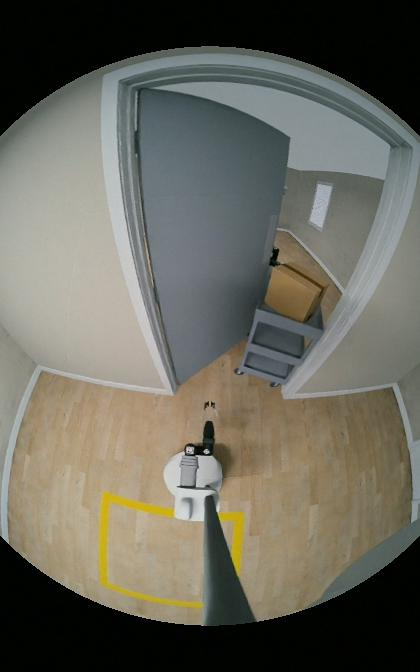

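move:
  blocking: false
  r1: {"base":{"translate_m":0.48}}
  cameras: []

wait:
  seconds: 3
  cameras: []

move:
  blocking: false
  r1: {"joints":{"arm_m":0.55},"contact_limits":{"arm_m":1.0},"pace":"slow"}
  cameras: []

wait:
  seconds: 7
  cameras: ["r1_head_camera","r1_head_right_camera","r2_head_camera"]

Scene clock: 790.17 s.
move: r1 moving
r1.base_odometry: x=+0.219 y=+1.392 heading=-2.735
r1.turned_by_wheels: +0.000
r1.turned_by_imu: +0.000
r1.base_tilt: forward=-1.6 right=+1.3
r1.lidar_m: 0.77 0.69 0.94 2.08 2.19 2.18 2.12 2.25 2.73 2.51 0.99 0.92
r1.base_status: translate_m moving
r1.joint_positions: lift_m=+0.350 arm_m=+0.000 wrist_yaw_rad=-0.002 wrist_pitch_rad=+0.002 wrist_roll_rad=+0.000 gripper_m=+0.000
r1.joint_status: not commanded
r1.measured_speeds: translate_m=+0.121 strafe_m=-0.001 rotate_rad=-0.004 lift_m=+0.000 arm_m=+0.000 wrist_yaw_rad=+0.000 wrist_pitch_rad=+0.000 wrist_roll_rad=+0.000
r1.motor_effort: lift_m=+23(23) arm_m=-5(5) wheel_0=+7(7) wheel_1=+4(8) wheel_2=-8(9)
r1.servo_current: wrist_yaw_rad=72(72) wrist_pitch_rad=33(46) wrist_roll_rad=46(65) gripper_m=46(52)
r1.hand_pose: x=+0.4592 y=-0.0879 z=+0.5273 quat_wxyz=(+1.000, +0.000, +0.001, -0.001) (m; r1's base frame)
r1.wrist_depth_mm: 484 554 - - 1160 627 585 / 466 554 - - - 654 654 / 484 559 - - - - - / 462 559 - - - - - / 480 554 - - - - - / 469 554 186 203 175 661 - / 469 549 158 145 145 - -
r2: as last shown
r2.base_tilt: forward=-0.6 right=+0.1
r2.lidar_m: 0.43 1.56 2.10 2.25 3.20 4.77 3.57 2.71 2.62 1.40 0.34 0.30
r2.motor_effort: lift_m=+24(24) arm_m=-4(5) wheel_0=+0(0) wheel_1=-6(7) wheel_2=+13(14)
r2.servo_current: wrist_yaw_rad=52(72) wrist_pitch_rad=65(72) wrist_roll_rad=46(65) gripper_m=91(91)
r2.wrist_depth_mm: - 370 - - - - - / - 466 - - - - - / - - - - - - - / - - - - - - - / - - - - - - 500 / - - 182 - 174 418 449 / - - - - - 1430 1160
pictures: none
No camera images: "cameras" was empty.

Scene clock: 792.77 s.
earlier move: r1 done
r1.base_odometry: x=-0.193 y=+1.214 heading=-2.735
r1.turned_by_wheels: +0.000
r1.turned_by_imu: +0.000
r1.base_tilt: forward=-1.6 right=+1.3
r1.lidar_m: 0.41 0.32 0.29 0.89 2.16 2.67 2.56 2.70 2.71 0.79 0.58 0.55
r1.base_status: done
r1.joint_positions: lift_m=+0.350 arm_m=+0.000 wrist_yaw_rad=-0.002 wrist_pitch_rad=+0.002 wrist_roll_rad=+0.000 gripper_m=+0.000
r1.joint_status: not commanded
r1.measured_speeds: all 0
r1.motor_effort: lift_m=+23(23) arm_m=-5(5) wheel_0=+1(8) wheel_1=+2(8) wheel_2=+1(10)
r1.servo_current: wrist_yaw_rad=39(72) wrist_pitch_rad=39(52) wrist_roll_rad=59(65) gripper_m=39(52)
r1.hand_pose: x=+0.4592 y=-0.0879 z=+0.5273 quat_wxyz=(+1.000, +0.000, +0.001, -0.001) (m; r1's base frame)
r1.wrist_depth_mm: 224 259 298 364 462 - 544 / 224 260 300 362 462 - 732 / 224 254 300 362 459 - - / 224 254 298 362 459 569 - / 220 254 298 362 452 564 - / 223 253 277 202 455 564 1708 / 223 236 287 329 156 - 1255
r2.base_odometry: x=-1.372 y=-3.097 heading=-1.625
r2.turned_by_wheels: +0.000
r2.turned_by_imu: +0.000
r2.base_tilt: forward=-0.6 right=+0.0
r2.lidar_m: 0.44 1.58 2.11 2.26 3.21 4.78 3.58 2.70 2.64 1.39 0.33 0.33
r2.base_status: not commanded
r2.joint_positions: lift_m=+0.687 arm_m=+0.000 wrist_yaw_rad=+0.009 wrist_pitch_rad=+0.013 wrist_roll_rad=+1.568 gripper_m=-0.034
r2.joint_status: not commanded
r2.measured_speeds: all 0
r2.motor_effort: lift_m=+24(24) arm_m=-4(5) wheel_0=+0(1) wheel_1=-7(7) wheel_2=+14(14)
r2.servo_current: wrist_yaw_rad=65(72) wrist_pitch_rad=72(78) wrist_roll_rad=52(65) gripper_m=91(98)
r2.hand_pose: x=+0.4601 y=-0.0848 z=+0.8620 quat_wxyz=(+0.708, +0.706, +0.008, -0.001) (m; r2's base frame)
r2.wrist_depth_mm: - 368 - - - - - / - 459 - - - - - / - - - - - - - / - - - - - - - / - - - - - - 496 / - - 182 - 174 421 452 / - - - - - 1430 1160
wait: 2.60 of 3 s (r1 has come to rest)
pictures: none
No camera images: "cameras" was empty.

Scene clock: 793.27 s.
move: r1 moving
r1.base_odometry: x=-0.193 y=+1.214 heading=-2.735
r1.turned_by_wheels: +0.000
r1.turned_by_imu: +0.000
r1.base_tilt: forward=-1.6 right=+1.3
r1.lidar_m: 0.39 0.31 0.29 0.93 2.17 2.66 2.55 2.69 2.73 0.80 0.57 0.54
r1.base_status: not commanded
r1.joint_positions: lift_m=+0.350 arm_m=+0.013 wrist_yaw_rad=-0.002 wrist_pitch_rad=+0.002 wrist_roll_rad=+0.000 gripper_m=+0.000
r1.joint_status: arm_m moving
joint sent to its limit — r1.arm_m, upper limit.
r1.measured_speeds: translate_m=+0.000 strafe_m=+0.000 rotate_rad=+0.000 lift_m=+0.000 arm_m=+0.049 wrist_yaw_rad=+0.000 wrist_pitch_rad=+0.000 wrist_roll_rad=+0.000
r1.motor_effort: lift_m=+23(23) arm_m=+6(7) wheel_0=+1(1) wheel_1=+2(3) wheel_2=+1(1)
r1.servo_current: wrist_yaw_rad=52(59) wrist_pitch_rad=46(52) wrist_roll_rad=33(65) gripper_m=39(46)
r1.contact_limits: arm_m 1
r1.hand_pose: x=+0.4717 y=-0.0879 z=+0.5273 quat_wxyz=(+1.000, +0.000, +0.001, -0.001) (m; r1's base frame)
r1.wrist_depth_mm: 213 247 291 353 452 559 544 / 218 248 291 353 449 530 732 / 218 248 293 351 449 559 - / 217 247 289 353 449 559 - / 213 246 293 353 445 559 - / 217 246 211 203 445 554 1537 / 216 235 281 183 155 - 946
r2: as last shown
r2.base_tilt: forward=-0.7 right=+0.1
r2.lidar_m: 0.45 1.58 2.11 2.24 3.22 4.78 3.55 2.70 2.63 1.42 0.33 0.34
r2.motor_effort: lift_m=+24(24) arm_m=-4(5) wheel_0=+0(0) wheel_1=-6(7) wheel_2=+14(14)
r2.servo_current: wrist_yaw_rad=65(65) wrist_pitch_rad=72(72) wrist_roll_rad=52(59) gripper_m=91(91)
r2.wrist_depth_mm: - 370 - - - - - / - 459 - - - - - / - - - - - - - / - - - - - - - / - - - - - - 496 / - - 182 - 173 421 455 / - - - - - 1397 1160
pictures: none
No camera images: "cameras" was empty.

Scene clock: 799.53 s.
earlier move: r1 done
r1.base_odometry: x=-0.193 y=+1.215 heading=-2.739
r1.turned_by_wheels: -0.004
r1.turned_by_imu: -0.075
r1.base_tilt: forward=-1.6 right=+1.3
r1.lidar_m: 0.51 0.36 0.30 0.68 2.16 2.76 2.60 2.66 2.79 1.10 0.57 0.53
r1.base_status: not commanded
r1.joint_positions: lift_m=+0.350 arm_m=+0.548 wrist_yaw_rad=-0.030 wrist_pitch_rad=+0.002 wrist_roll_rad=+0.000 gripper_m=+0.000
r1.joint_status: all done
joint sent to its limit — r1.arm_m, upper limit.
r1.measured_speeds: all 0
r1.on_its_own: wrist_yaw_rad is at rest, and its servo_current (195 mA) is outside its rest range (0 to 104 mA)
r1.motor_effort: lift_m=+23(23) arm_m=+8(18) wheel_0=-17(17) wheel_1=-5(6) wheel_2=-22(30)
r1.servo_current: wrist_yaw_rad=195(228) wrist_pitch_rad=39(52) wrist_roll_rad=39(65) gripper_m=46(52)
r1.contact_limits: arm_m 1
r1.hand_pose: x=+1.0048 y=-0.0960 z=+0.5273 quat_wxyz=(+1.000, +0.000, +0.001, -0.015) (m; r1's base frame)
r1.wrist_depth_mm: - 126 167 270 627 - - / - 121 167 265 627 - - / - 126 166 262 627 - - / 104 131 166 260 634 - - / - 120 164 258 647 - - / - 119 155 198 183 1756 1708 / - 118 151 177 640 136 1229
r2.base_odometry: x=-1.372 y=-3.096 heading=-1.625
r2.turned_by_wheels: +0.000
r2.turned_by_imu: +0.001
r2.base_tilt: forward=-0.7 right=+0.0
r2.lidar_m: 0.41 1.57 2.08 2.24 3.24 4.77 3.61 2.69 2.63 0.27 0.50 0.32
r2.base_status: not commanded
r2.joint_positions: lift_m=+0.688 arm_m=+0.000 wrist_yaw_rad=+0.009 wrist_pitch_rad=+0.013 wrist_roll_rad=+1.568 gripper_m=-0.034
r2.joint_status: not commanded
r2.measured_speeds: all 0
r2.motor_effort: lift_m=+24(24) arm_m=-4(5) wheel_0=+2(2) wheel_1=-6(7) wheel_2=+7(14)
r2.servo_current: wrist_yaw_rad=65(78) wrist_pitch_rad=72(78) wrist_roll_rad=46(65) gripper_m=85(98)
r2.hand_pose: x=+0.4601 y=-0.0848 z=+0.8620 quat_wxyz=(+0.708, +0.706, +0.008, -0.001) (m; r2's base frame)
r2.wrist_depth_mm: - 359 - - - - - / - 445 - - - - - / - - - - - - - / - - - - - 530 - / - - - - - - 496 / - - 182 112 174 418 452 / - - - - - 433 1098
wait: 6.27 of 7 s (r1 has come to rest)
pictures: r1_head_camera, r1_head_right_camera, r2_head_camera
Images, in order (width x height): r1_head_camera 420x560, r1_head_right_camera 420x672, r2_head_camera 420x560.

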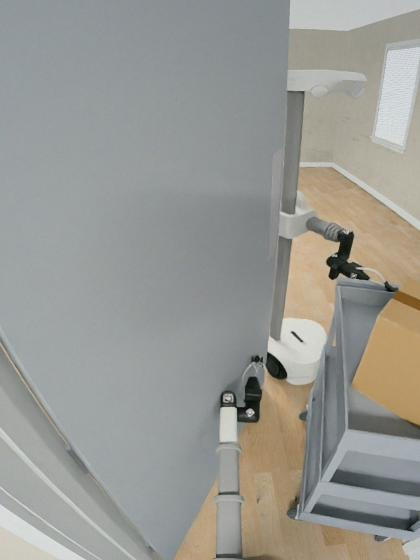

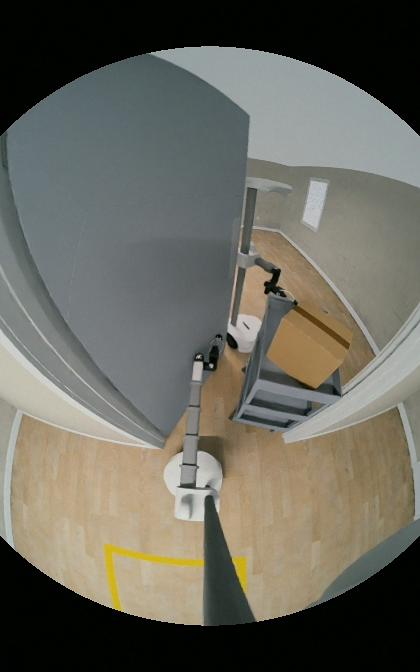

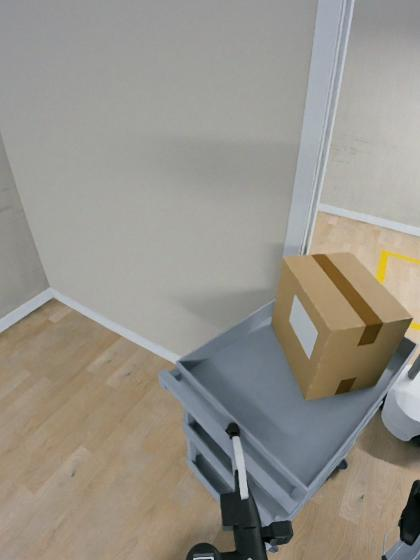

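move:
  blocking: false
  r2: {"base":{"rotate_rad":-0.36},"pace":"slow"}
  cameras: []

wait:
  seconds: 3
  cameras: ["r1_head_camera","r1_head_right_camera","r2_head_camera"]

Scene clock: 816.27 s.
move: r2 moving
r1.base_odometry: x=-0.193 y=+1.215 heading=-2.739
r1.turned_by_wheels: +0.000
r1.turned_by_imu: +0.000
r1.base_tilt: forward=-1.6 right=+1.2
r1.lidar_m: 0.48 0.34 0.32 0.66 2.15 2.75 2.59 2.67 2.77 1.13 0.52 0.47
r1.base_status: not commanded
r1.joint_positions: lift_m=+0.350 arm_m=+0.548 wrist_yaw_rad=-0.030 wrist_pitch_rad=+0.002 wrist_roll_rad=+0.000 gripper_m=+0.000
r1.joint_status: not commanded
r1.measured_speeds: all 0
r1.motor_effort: lift_m=+23(23) arm_m=+9(9) wheel_0=-17(17) wheel_1=-6(6) wheel_2=-22(22)
r1.servo_current: wrist_yaw_rad=202(208) wrist_pitch_rad=46(52) wrist_roll_rad=52(59) gripper_m=39(46)
r1.contact_limits: arm_m 1
r1.hand_pose: x=+1.0048 y=-0.0960 z=+0.5273 quat_wxyz=(+1.000, +0.000, +0.001, -0.015) (m; r1's base frame)
r1.wrist_depth_mm: - 126 167 267 640 - - / - 121 167 264 640 - - / - 125 166 262 647 - - / - 130 165 259 647 - - / - 120 163 256 647 - - / - 119 154 198 183 1756 1708 / - 118 151 180 182 136 1229
r2.base_odometry: x=-1.371 y=-3.096 heading=-1.749
r2.turned_by_wheels: -0.124
r2.turned_by_imu: -0.120
r2.base_tilt: forward=-0.7 right=+0.1
r2.lidar_m: 0.44 1.41 2.08 2.18 2.86 4.79 4.03 2.79 2.63 0.25 0.31 0.33
r2.base_status: rotate_rad moving
r2.joint_positions: lift_m=+0.688 arm_m=+0.000 wrist_yaw_rad=+0.010 wrist_pitch_rad=+0.013 wrist_roll_rad=+1.568 gripper_m=-0.034
r2.joint_status: not commanded
r2.measured_speeds: translate_m=+0.001 strafe_m=-0.002 rotate_rad=-0.489 lift_m=+0.000 arm_m=+0.000 wrist_yaw_rad=+0.000 wrist_pitch_rad=+0.000 wrist_roll_rad=+0.000
r2.motor_effort: lift_m=+23(24) arm_m=-5(5) wheel_0=+15(19) wheel_1=+8(10) wheel_2=+11(12)
r2.servo_current: wrist_yaw_rad=59(65) wrist_pitch_rad=65(72) wrist_roll_rad=39(52) gripper_m=85(98)
r2.hand_pose: x=+0.4602 y=-0.0845 z=+0.8621 quat_wxyz=(+0.708, +0.706, +0.008, -0.001) (m; r2's base frame)
r2.wrist_depth_mm: - 345 349 - - - - / - 407 413 - - - - / - - 564 - 159 - - / - - - - 179 - - / - - - 109 212 - 521 / - - 182 133 179 - 473 / - - - - - 389 404
pictures: none
No camera images: "cameras" was empty.

Scene clock: 817.27 s.
earlier move: r2 done
r1.base_odometry: x=-0.193 y=+1.215 heading=-2.739
r1.turned_by_wheels: +0.000
r1.turned_by_imu: +0.000
r1.base_tilt: forward=-1.6 right=+1.2
r1.lidar_m: 0.53 0.36 0.30 0.68 2.14 2.74 2.60 2.68 2.76 1.09 0.47 0.42
r1.base_status: not commanded
r1.joint_positions: lift_m=+0.350 arm_m=+0.548 wrist_yaw_rad=-0.030 wrist_pitch_rad=+0.002 wrist_roll_rad=+0.000 gripper_m=+0.000
r1.joint_status: not commanded
r1.measured_speeds: all 0
r1.on_its_own: wrist_yaw_rad is at rest, and its servo_current (208 mA) is outside its rest range (0 to 104 mA)
r1.motor_effort: lift_m=+23(23) arm_m=+9(9) wheel_0=-17(17) wheel_1=-5(6) wheel_2=-22(22)
r1.servo_current: wrist_yaw_rad=208(221) wrist_pitch_rad=33(52) wrist_roll_rad=46(65) gripper_m=46(52)
r1.contact_limits: arm_m 1
r1.hand_pose: x=+1.0048 y=-0.0960 z=+0.5273 quat_wxyz=(+1.000, +0.000, +0.001, -0.015) (m; r1's base frame)
r1.wrist_depth_mm: - 126 167 267 691 - - / - 121 166 264 - - - / - 125 166 262 676 - - / - 130 165 258 668 - - / - 119 163 255 676 - - / - 119 154 198 183 1756 1661 / - 118 151 180 676 137 1255
r2.base_odometry: x=-1.372 y=-3.096 heading=-1.984
r2.turned_by_wheels: -0.235
r2.turned_by_imu: -0.228
r2.base_tilt: forward=-0.7 right=+0.1
r2.lidar_m: 0.40 0.48 1.96 2.10 2.41 4.08 - 3.13 2.66 0.39 0.28 0.39
r2.base_status: done
r2.joint_positions: lift_m=+0.688 arm_m=+0.000 wrist_yaw_rad=+0.001 wrist_pitch_rad=+0.013 wrist_roll_rad=+1.568 gripper_m=-0.034
r2.joint_status: not commanded
r2.measured_speeds: all 0
r2.motor_effort: lift_m=+23(24) arm_m=-5(5) wheel_0=+4(19) wheel_1=+4(10) wheel_2=+8(12)
r2.servo_current: wrist_yaw_rad=52(65) wrist_pitch_rad=65(78) wrist_roll_rad=52(59) gripper_m=91(98)
r2.hand_pose: x=+0.4595 y=-0.0870 z=+0.8621 quat_wxyz=(+0.708, +0.706, +0.005, -0.004) (m; r2's base frame)
r2.wrist_depth_mm: - - - - 183 - - / - - 492 132 191 - - / - 439 436 140 204 - - / - - 484 148 215 - - / - - 597 157 225 - - / - - 183 166 178 - - / - - - - - - 500
wait: 1.00 of 3 s (r2 has come to rest)
pictures: r1_head_camera, r1_head_right_camera, r2_head_camera
Images, in order (width x height): r1_head_camera 420x560, r1_head_right_camera 420x672, r2_head_camera 420x560.

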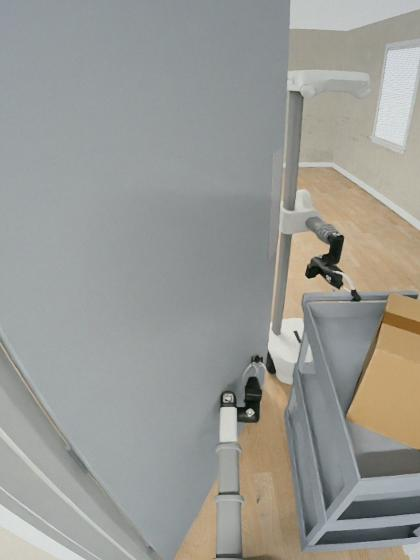

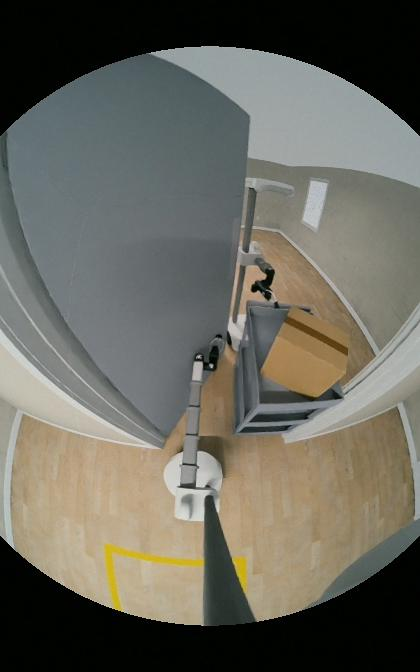

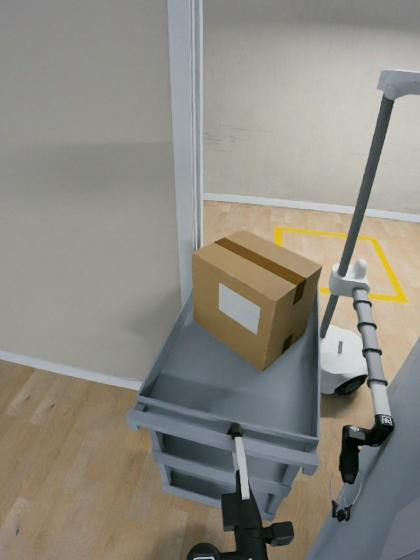

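move:
  blocking: false
  r1: {"base":{"strafe_m":0.05},"pace":"slow","contact_limits":{"strafe_m":1.0}}
  r2: {"base":{"translate_m":-0.163,"strafe_m":-0.055},"pace":"slow"}
  cameras: []

wait:
  seconds: 2.5
  cameras: ["r1_head_right_camera","r2_head_camera"]

Scene clock: 831.67 s.
move: r1 moving; r2 moving
r1.base_odometry: x=-0.188 y=+1.202 heading=-2.743
r1.turned_by_wheels: -0.004
r1.turned_by_imu: -0.013
r1.base_tilt: forward=-1.6 right=+1.3
r1.lidar_m: 0.50 0.36 0.29 0.67 2.13 2.76 2.61 2.67 2.79 1.19 0.47 0.44
r1.base_status: strafe_m moving
r1.joint_positions: lift_m=+0.350 arm_m=+0.548 wrist_yaw_rad=-0.030 wrist_pitch_rad=+0.002 wrist_roll_rad=+0.000 gripper_m=+0.000
r1.joint_status: not commanded
r1.measured_speeds: translate_m=+0.001 strafe_m=+0.054 rotate_rad=+0.012 lift_m=+0.000 arm_m=+0.000 wrist_yaw_rad=+0.000 wrist_pitch_rad=+0.000 wrist_roll_rad=+0.000
r1.motor_effort: lift_m=+23(23) arm_m=+8(9) wheel_0=-30(30) wheel_1=-5(9) wheel_2=-23(26)
r1.servo_current: wrist_yaw_rad=208(228) wrist_pitch_rad=46(46) wrist_roll_rad=59(59) gripper_m=39(52)
r1.contact_limits: arm_m 1; strafe_m 1
r1.hand_pose: x=+1.0049 y=-0.0960 z=+0.5273 quat_wxyz=(+1.000, +0.000, +0.001, -0.015) (m; r1's base frame)
r1.wrist_depth_mm: - 126 168 272 683 - - / - 121 167 268 - - - / - 125 167 265 - - - / - 130 166 265 - - - / - 120 164 259 - - - / - 118 155 198 185 1863 1708 / - 118 151 180 691 135 1182
r2.base_odometry: x=-1.371 y=-3.084 heading=-1.984
r2.turned_by_wheels: +0.000
r2.turned_by_imu: +0.000
r2.base_tilt: forward=-0.7 right=+0.1
r2.lidar_m: 0.42 0.50 1.98 2.11 2.44 4.09 - 3.14 2.65 2.23 0.26 0.41
r2.base_status: translate_m moving; strafe_m moving
r2.joint_positions: lift_m=+0.688 arm_m=+0.000 wrist_yaw_rad=+0.001 wrist_pitch_rad=+0.013 wrist_roll_rad=+1.568 gripper_m=-0.034
r2.joint_status: not commanded
r2.measured_speeds: translate_m=-0.049 strafe_m=-0.016 rotate_rad=-0.002 lift_m=+0.000 arm_m=+0.000 wrist_yaw_rad=+0.000 wrist_pitch_rad=+0.000 wrist_roll_rad=+0.000
r2.motor_effort: lift_m=+23(23) arm_m=-5(5) wheel_0=-8(9) wheel_1=-8(8) wheel_2=+14(14)
r2.servo_current: wrist_yaw_rad=46(52) wrist_pitch_rad=65(72) wrist_roll_rad=52(52) gripper_m=91(91)
r2.hand_pose: x=+0.4595 y=-0.0870 z=+0.8621 quat_wxyz=(+0.708, +0.706, +0.005, -0.004) (m; r2's base frame)
r2.wrist_depth_mm: - - - - 183 609 - / - - 496 133 193 - - / - 439 439 141 204 - - / - - 488 149 216 - - / - - 603 158 224 - - / - - 182 167 178 - - / - - - - - - 504
pictures: none
No camera images: "cameras" was empty.

Scene clock: 832.77 s.
earlier move: r1 done; r2 moving
r1.base_odometry: x=-0.174 y=+1.169 heading=-2.744
r1.turned_by_wheels: -0.001
r1.turned_by_imu: -0.024
r1.base_tilt: forward=-1.6 right=+1.3
r1.lidar_m: 0.49 0.29 0.28 0.59 2.10 2.68 2.60 2.65 2.86 1.32 0.61 0.50
r1.base_status: done
r1.joint_positions: lift_m=+0.350 arm_m=+0.548 wrist_yaw_rad=-0.022 wrist_pitch_rad=+0.002 wrist_roll_rad=+0.000 gripper_m=+0.000
r1.joint_status: not commanded
r1.measured_speeds: all 0
r1.motor_effort: lift_m=+23(23) arm_m=+6(9) wheel_0=-33(35) wheel_1=-10(13) wheel_2=-23(26)
r1.servo_current: wrist_yaw_rad=130(228) wrist_pitch_rad=39(52) wrist_roll_rad=52(65) gripper_m=46(52)
r1.contact_limits: arm_m 1; strafe_m 1
r1.hand_pose: x=+1.0058 y=-0.0938 z=+0.5273 quat_wxyz=(+1.000, +0.000, +0.001, -0.011) (m; r1's base frame)
r1.wrist_depth_mm: - 129 182 306 842 233 - / - 134 182 301 - 235 - / 102 123 180 301 - 237 - / - 134 180 296 - - - / 108 127 178 293 - - 219 / 105 126 177 192 184 234 185 / - 125 160 183 158 211 -
r2.base_odometry: x=-1.362 y=-2.984 heading=-1.984
r2.turned_by_wheels: +0.000
r2.turned_by_imu: +0.000
r2.base_tilt: forward=-0.6 right=+0.1
r2.lidar_m: 0.38 0.47 2.15 2.16 2.50 4.18 - 3.04 2.59 2.41 0.31 0.41
r2.base_status: translate_m moving; strafe_m moving
r2.joint_positions: lift_m=+0.688 arm_m=+0.000 wrist_yaw_rad=+0.001 wrist_pitch_rad=+0.013 wrist_roll_rad=+1.568 gripper_m=-0.034
r2.joint_status: not commanded
r2.measured_speeds: translate_m=-0.095 strafe_m=-0.033 rotate_rad=+0.000 lift_m=+0.000 arm_m=+0.000 wrist_yaw_rad=+0.000 wrist_pitch_rad=+0.000 wrist_roll_rad=+0.000
r2.motor_effort: lift_m=+23(23) arm_m=-5(5) wheel_0=-8(10) wheel_1=-7(9) wheel_2=+9(14)
r2.servo_current: wrist_yaw_rad=46(52) wrist_pitch_rad=65(78) wrist_roll_rad=46(59) gripper_m=91(98)
r2.hand_pose: x=+0.4594 y=-0.0871 z=+0.8621 quat_wxyz=(+0.708, +0.706, +0.005, -0.004) (m; r2's base frame)
r2.wrist_depth_mm: - - - 144 200 1464 1025 / - - 591 148 206 - - / - 517 477 153 213 798 - / - 469 462 158 220 809 - / - 554 539 165 227 - - / - - 185 168 178 - - / - - - - 243 - -
wait: 1.10 of 2.5 s (r1 has come to rest)
pictures: r1_head_right_camera, r2_head_camera
Images, in order (width x height): r1_head_right_camera 420x672, r2_head_camera 420x560.

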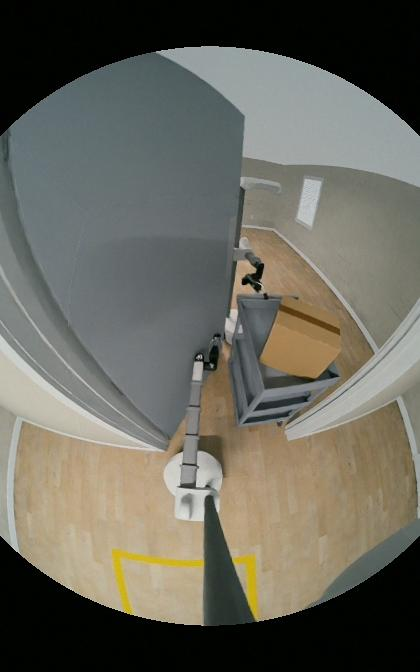

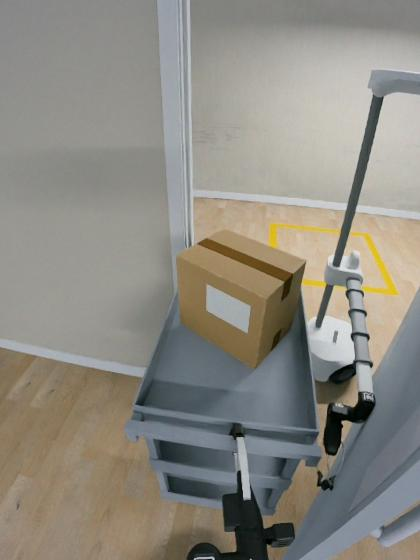

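wait:
  seconds: 1.5
  cameras: []

move:
  blocking: false
  r2: {"base":{"translate_m":0.23,"strafe_m":-0.03},"pace":"slow"}
  cameras: []

wait:
  seconds: 4
  cameras: ["r1_head_right_camera","r2_head_camera"]

Scene clock: 843.27 s.
earlier move: r2 done
r1.base_odometry: x=-0.174 y=+1.169 heading=-2.744
r1.turned_by_wheels: +0.000
r1.turned_by_imu: +0.000
r1.base_tilt: forward=-1.6 right=+1.3
r1.lidar_m: 0.50 0.32 0.25 0.59 2.09 2.68 2.61 2.68 2.86 1.31 0.69 0.54
r1.base_status: done
r1.joint_positions: lift_m=+0.350 arm_m=+0.548 wrist_yaw_rad=-0.022 wrist_pitch_rad=+0.002 wrist_roll_rad=+0.000 gripper_m=+0.000
r1.joint_status: not commanded
r1.measured_speeds: all 0
r1.on_its_own: wrist_yaw_rad is at rest, and its servo_current (130 mA) is outside its rest range (0 to 104 mA)
r1.motor_effort: lift_m=+23(23) arm_m=+6(9) wheel_0=-33(35) wheel_1=-10(13) wheel_2=-23(26)
r1.servo_current: wrist_yaw_rad=130(228) wrist_pitch_rad=46(52) wrist_roll_rad=52(65) gripper_m=46(52)
r1.contact_limits: arm_m 1; strafe_m 1
r1.hand_pose: x=+1.0058 y=-0.0938 z=+0.5273 quat_wxyz=(+1.000, +0.000, +0.001, -0.011) (m; r1's base frame)
r1.wrist_depth_mm: - 129 182 307 530 - - / - 134 182 304 - - - / 102 123 180 301 - - - / - 133 179 298 - - - / 108 127 178 294 - 258 312 / 104 126 176 191 182 195 163 / - 125 159 183 158 179 -
r2.base_odometry: x=-1.357 y=-2.925 heading=-1.985
r2.turned_by_wheels: +0.000
r2.turned_by_imu: +0.000
r2.base_tilt: forward=-0.7 right=+0.1
r2.lidar_m: 0.41 0.44 2.21 2.20 2.54 4.24 - 3.03 2.54 2.52 0.33 0.34
r2.base_status: done
r2.joint_positions: lift_m=+0.688 arm_m=+0.000 wrist_yaw_rad=+0.001 wrist_pitch_rad=+0.013 wrist_roll_rad=+1.568 gripper_m=-0.034
r2.joint_status: not commanded
r2.measured_speeds: all 0
r2.motor_effort: lift_m=+23(23) arm_m=-5(5) wheel_0=-5(10) wheel_1=-7(9) wheel_2=+5(14)
r2.servo_current: wrist_yaw_rad=33(59) wrist_pitch_rad=65(78) wrist_roll_rad=39(59) gripper_m=85(98)
r2.hand_pose: x=+0.4594 y=-0.0872 z=+0.8621 quat_wxyz=(+0.708, +0.706, +0.005, -0.004) (m; r2's base frame)
r2.wrist_depth_mm: - - - 150 208 1160 1060 / - - - 154 213 788 - / - - 508 157 217 809 - / - 477 449 161 222 831 - / - 530 512 166 229 - - / - - 185 168 178 - - / - - - - - - -
wait: 0.00 of 1.5 s (r2 has come to rest)
pictures: none
No camera images: "cameras" was empty.

Scene clock: 843.77 s.
move: r2 moving
r1.base_odometry: x=-0.174 y=+1.169 heading=-2.744
r1.turned_by_wheels: +0.000
r1.turned_by_imu: +0.000
r1.base_tilt: forward=-1.6 right=+1.3
r1.lidar_m: 0.47 0.33 0.27 0.57 2.09 2.69 2.60 2.64 2.84 1.30 0.67 0.53
r1.base_status: not commanded
r1.joint_positions: lift_m=+0.350 arm_m=+0.548 wrist_yaw_rad=-0.022 wrist_pitch_rad=+0.002 wrist_roll_rad=+0.000 gripper_m=+0.000
r1.joint_status: not commanded
r1.measured_speeds: all 0
r1.motor_effort: lift_m=+23(23) arm_m=+6(6) wheel_0=-33(33) wheel_1=-11(11) wheel_2=-23(23)
r1.servo_current: wrist_yaw_rad=130(150) wrist_pitch_rad=46(46) wrist_roll_rad=59(65) gripper_m=46(46)
r1.contact_limits: arm_m 1; strafe_m 1
r1.hand_pose: x=+1.0058 y=-0.0938 z=+0.5273 quat_wxyz=(+1.000, +0.000, +0.001, -0.011) (m; r1's base frame)
r1.wrist_depth_mm: - 128 182 307 732 - - / - 135 181 304 - - - / 102 123 180 301 - 249 - / - 133 179 297 - 249 - / 109 127 178 291 - 247 300 / 104 127 176 192 183 200 160 / - 125 160 183 158 182 -
r2.base_odometry: x=-1.363 y=-2.936 heading=-1.984
r2.turned_by_wheels: +0.000
r2.turned_by_imu: +0.000
r2.base_tilt: forward=-0.6 right=+0.1
r2.lidar_m: 0.41 0.45 2.21 2.21 2.52 4.21 - 3.01 2.54 2.51 0.33 0.32
r2.base_status: translate_m moving; strafe_m moving
r2.joint_positions: lift_m=+0.688 arm_m=+0.000 wrist_yaw_rad=+0.000 wrist_pitch_rad=+0.013 wrist_roll_rad=+1.568 gripper_m=-0.034
r2.joint_status: not commanded
r2.measured_speeds: translate_m=+0.047 strafe_m=-0.006 rotate_rad=+0.000 lift_m=+0.000 arm_m=+0.000 wrist_yaw_rad=+0.000 wrist_pitch_rad=+0.000 wrist_roll_rad=+0.000
r2.motor_effort: lift_m=+23(23) arm_m=-5(5) wheel_0=+12(12) wheel_1=+6(7) wheel_2=-8(12)
r2.servo_current: wrist_yaw_rad=52(52) wrist_pitch_rad=65(72) wrist_roll_rad=46(52) gripper_m=98(98)
r2.hand_pose: x=+0.4593 y=-0.0875 z=+0.8621 quat_wxyz=(+0.708, +0.706, +0.004, -0.005) (m; r2's base frame)
r2.wrist_depth_mm: - - - 148 206 1160 1042 / - - - 152 211 778 - / - - 496 156 216 798 - / - 477 455 159 222 831 - / - 554 521 166 228 - - / - - 185 168 178 - - / - - - - 240 - -
pictures: none
No camera images: "cameras" was empty.

Scene clock: 846.50 s.
earlier move: r2 contact_stop
r1.base_odometry: x=-0.174 y=+1.169 heading=-2.743
r1.turned_by_wheels: +0.001
r1.turned_by_imu: +0.001
r1.base_tilt: forward=-1.6 right=+1.3
r1.lidar_m: 0.51 0.32 0.26 0.60 2.09 2.71 2.62 2.66 2.86 1.29 0.40 0.42
r1.base_status: not commanded
r1.joint_positions: lift_m=+0.350 arm_m=+0.549 wrist_yaw_rad=-0.021 wrist_pitch_rad=+0.002 wrist_roll_rad=+0.000 gripper_m=+0.000
r1.joint_status: not commanded
r1.measured_speeds: all 0
r1.on_its_own: wrist_yaw_rad is at rest, and its servo_current (111 mA) is outside its rest range (0 to 104 mA)
r1.motor_effort: lift_m=+23(23) arm_m=+6(6) wheel_0=-21(34) wheel_1=-10(11) wheel_2=-22(23)
r1.servo_current: wrist_yaw_rad=111(156) wrist_pitch_rad=52(52) wrist_roll_rad=46(65) gripper_m=39(52)
r1.contact_limits: arm_m 1; strafe_m 1
r1.hand_pose: x=+1.0059 y=-0.0935 z=+0.5273 quat_wxyz=(+1.000, +0.000, +0.001, -0.010) (m; r1's base frame)
r1.wrist_depth_mm: - 129 182 309 - - - / - 134 181 304 - - - / 102 123 180 300 - - - / - 134 180 297 - - - / 108 127 178 291 - - - / 104 126 176 192 185 1808 1708 / - 125 160 182 159 1205 1205
r2.base_odometry: x=-1.455 y=-3.085 heading=-2.038
r2.turned_by_wheels: -0.054
r2.turned_by_imu: -0.053
r2.base_tilt: forward=-0.7 right=+0.0
r2.lidar_m: 0.39 0.40 1.75 2.18 2.44 3.81 - 3.13 2.58 0.31 0.25 0.41
r2.base_status: translate_m contact_stop (by the wheels' count: +0.185 of +0.230); strafe_m contact_stop (by the wheels' count: -0.026 of -0.030)
r2.joint_positions: lift_m=+0.688 arm_m=+0.000 wrist_yaw_rad=-0.003 wrist_pitch_rad=+0.010 wrist_roll_rad=+1.568 gripper_m=-0.034
r2.joint_status: not commanded
r2.measured_speeds: all 0
r2.on_its_own: the wheels are slack since a contact_stop
r2.motor_effort: lift_m=+20(23) arm_m=+5(7) wheel_0=+0(12) wheel_1=+0(7) wheel_2=+0(31)
r2.servo_current: wrist_yaw_rad=52(117) wrist_pitch_rad=59(72) wrist_roll_rad=46(59) gripper_m=65(98)
r2.hand_pose: x=+0.4590 y=-0.0883 z=+0.8631 quat_wxyz=(+0.708, +0.706, +0.003, -0.005) (m; r2's base frame)
r2.wrist_depth_mm: - - - 163 222 1160 904 / - - - 164 225 1499 - / - - 525 166 227 809 - / - 477 459 167 228 831 - / - - 512 168 230 831 - / - - 185 169 178 - - / - - - - 233 - -
wait: 2.73 of 4 s (r2 has come to rest)
pictures: r1_head_right_camera, r2_head_camera
Images, in order (width x height): r1_head_right_camera 420x672, r2_head_camera 420x560.

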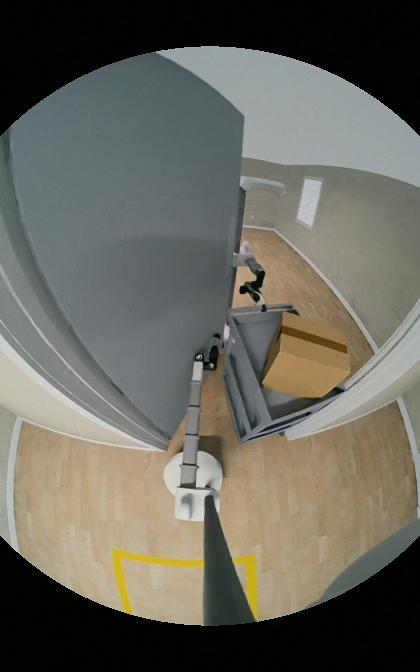

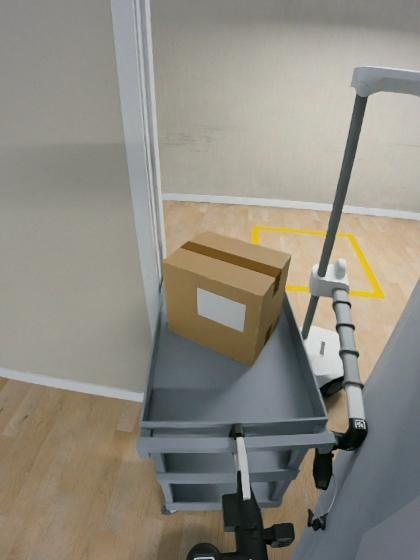

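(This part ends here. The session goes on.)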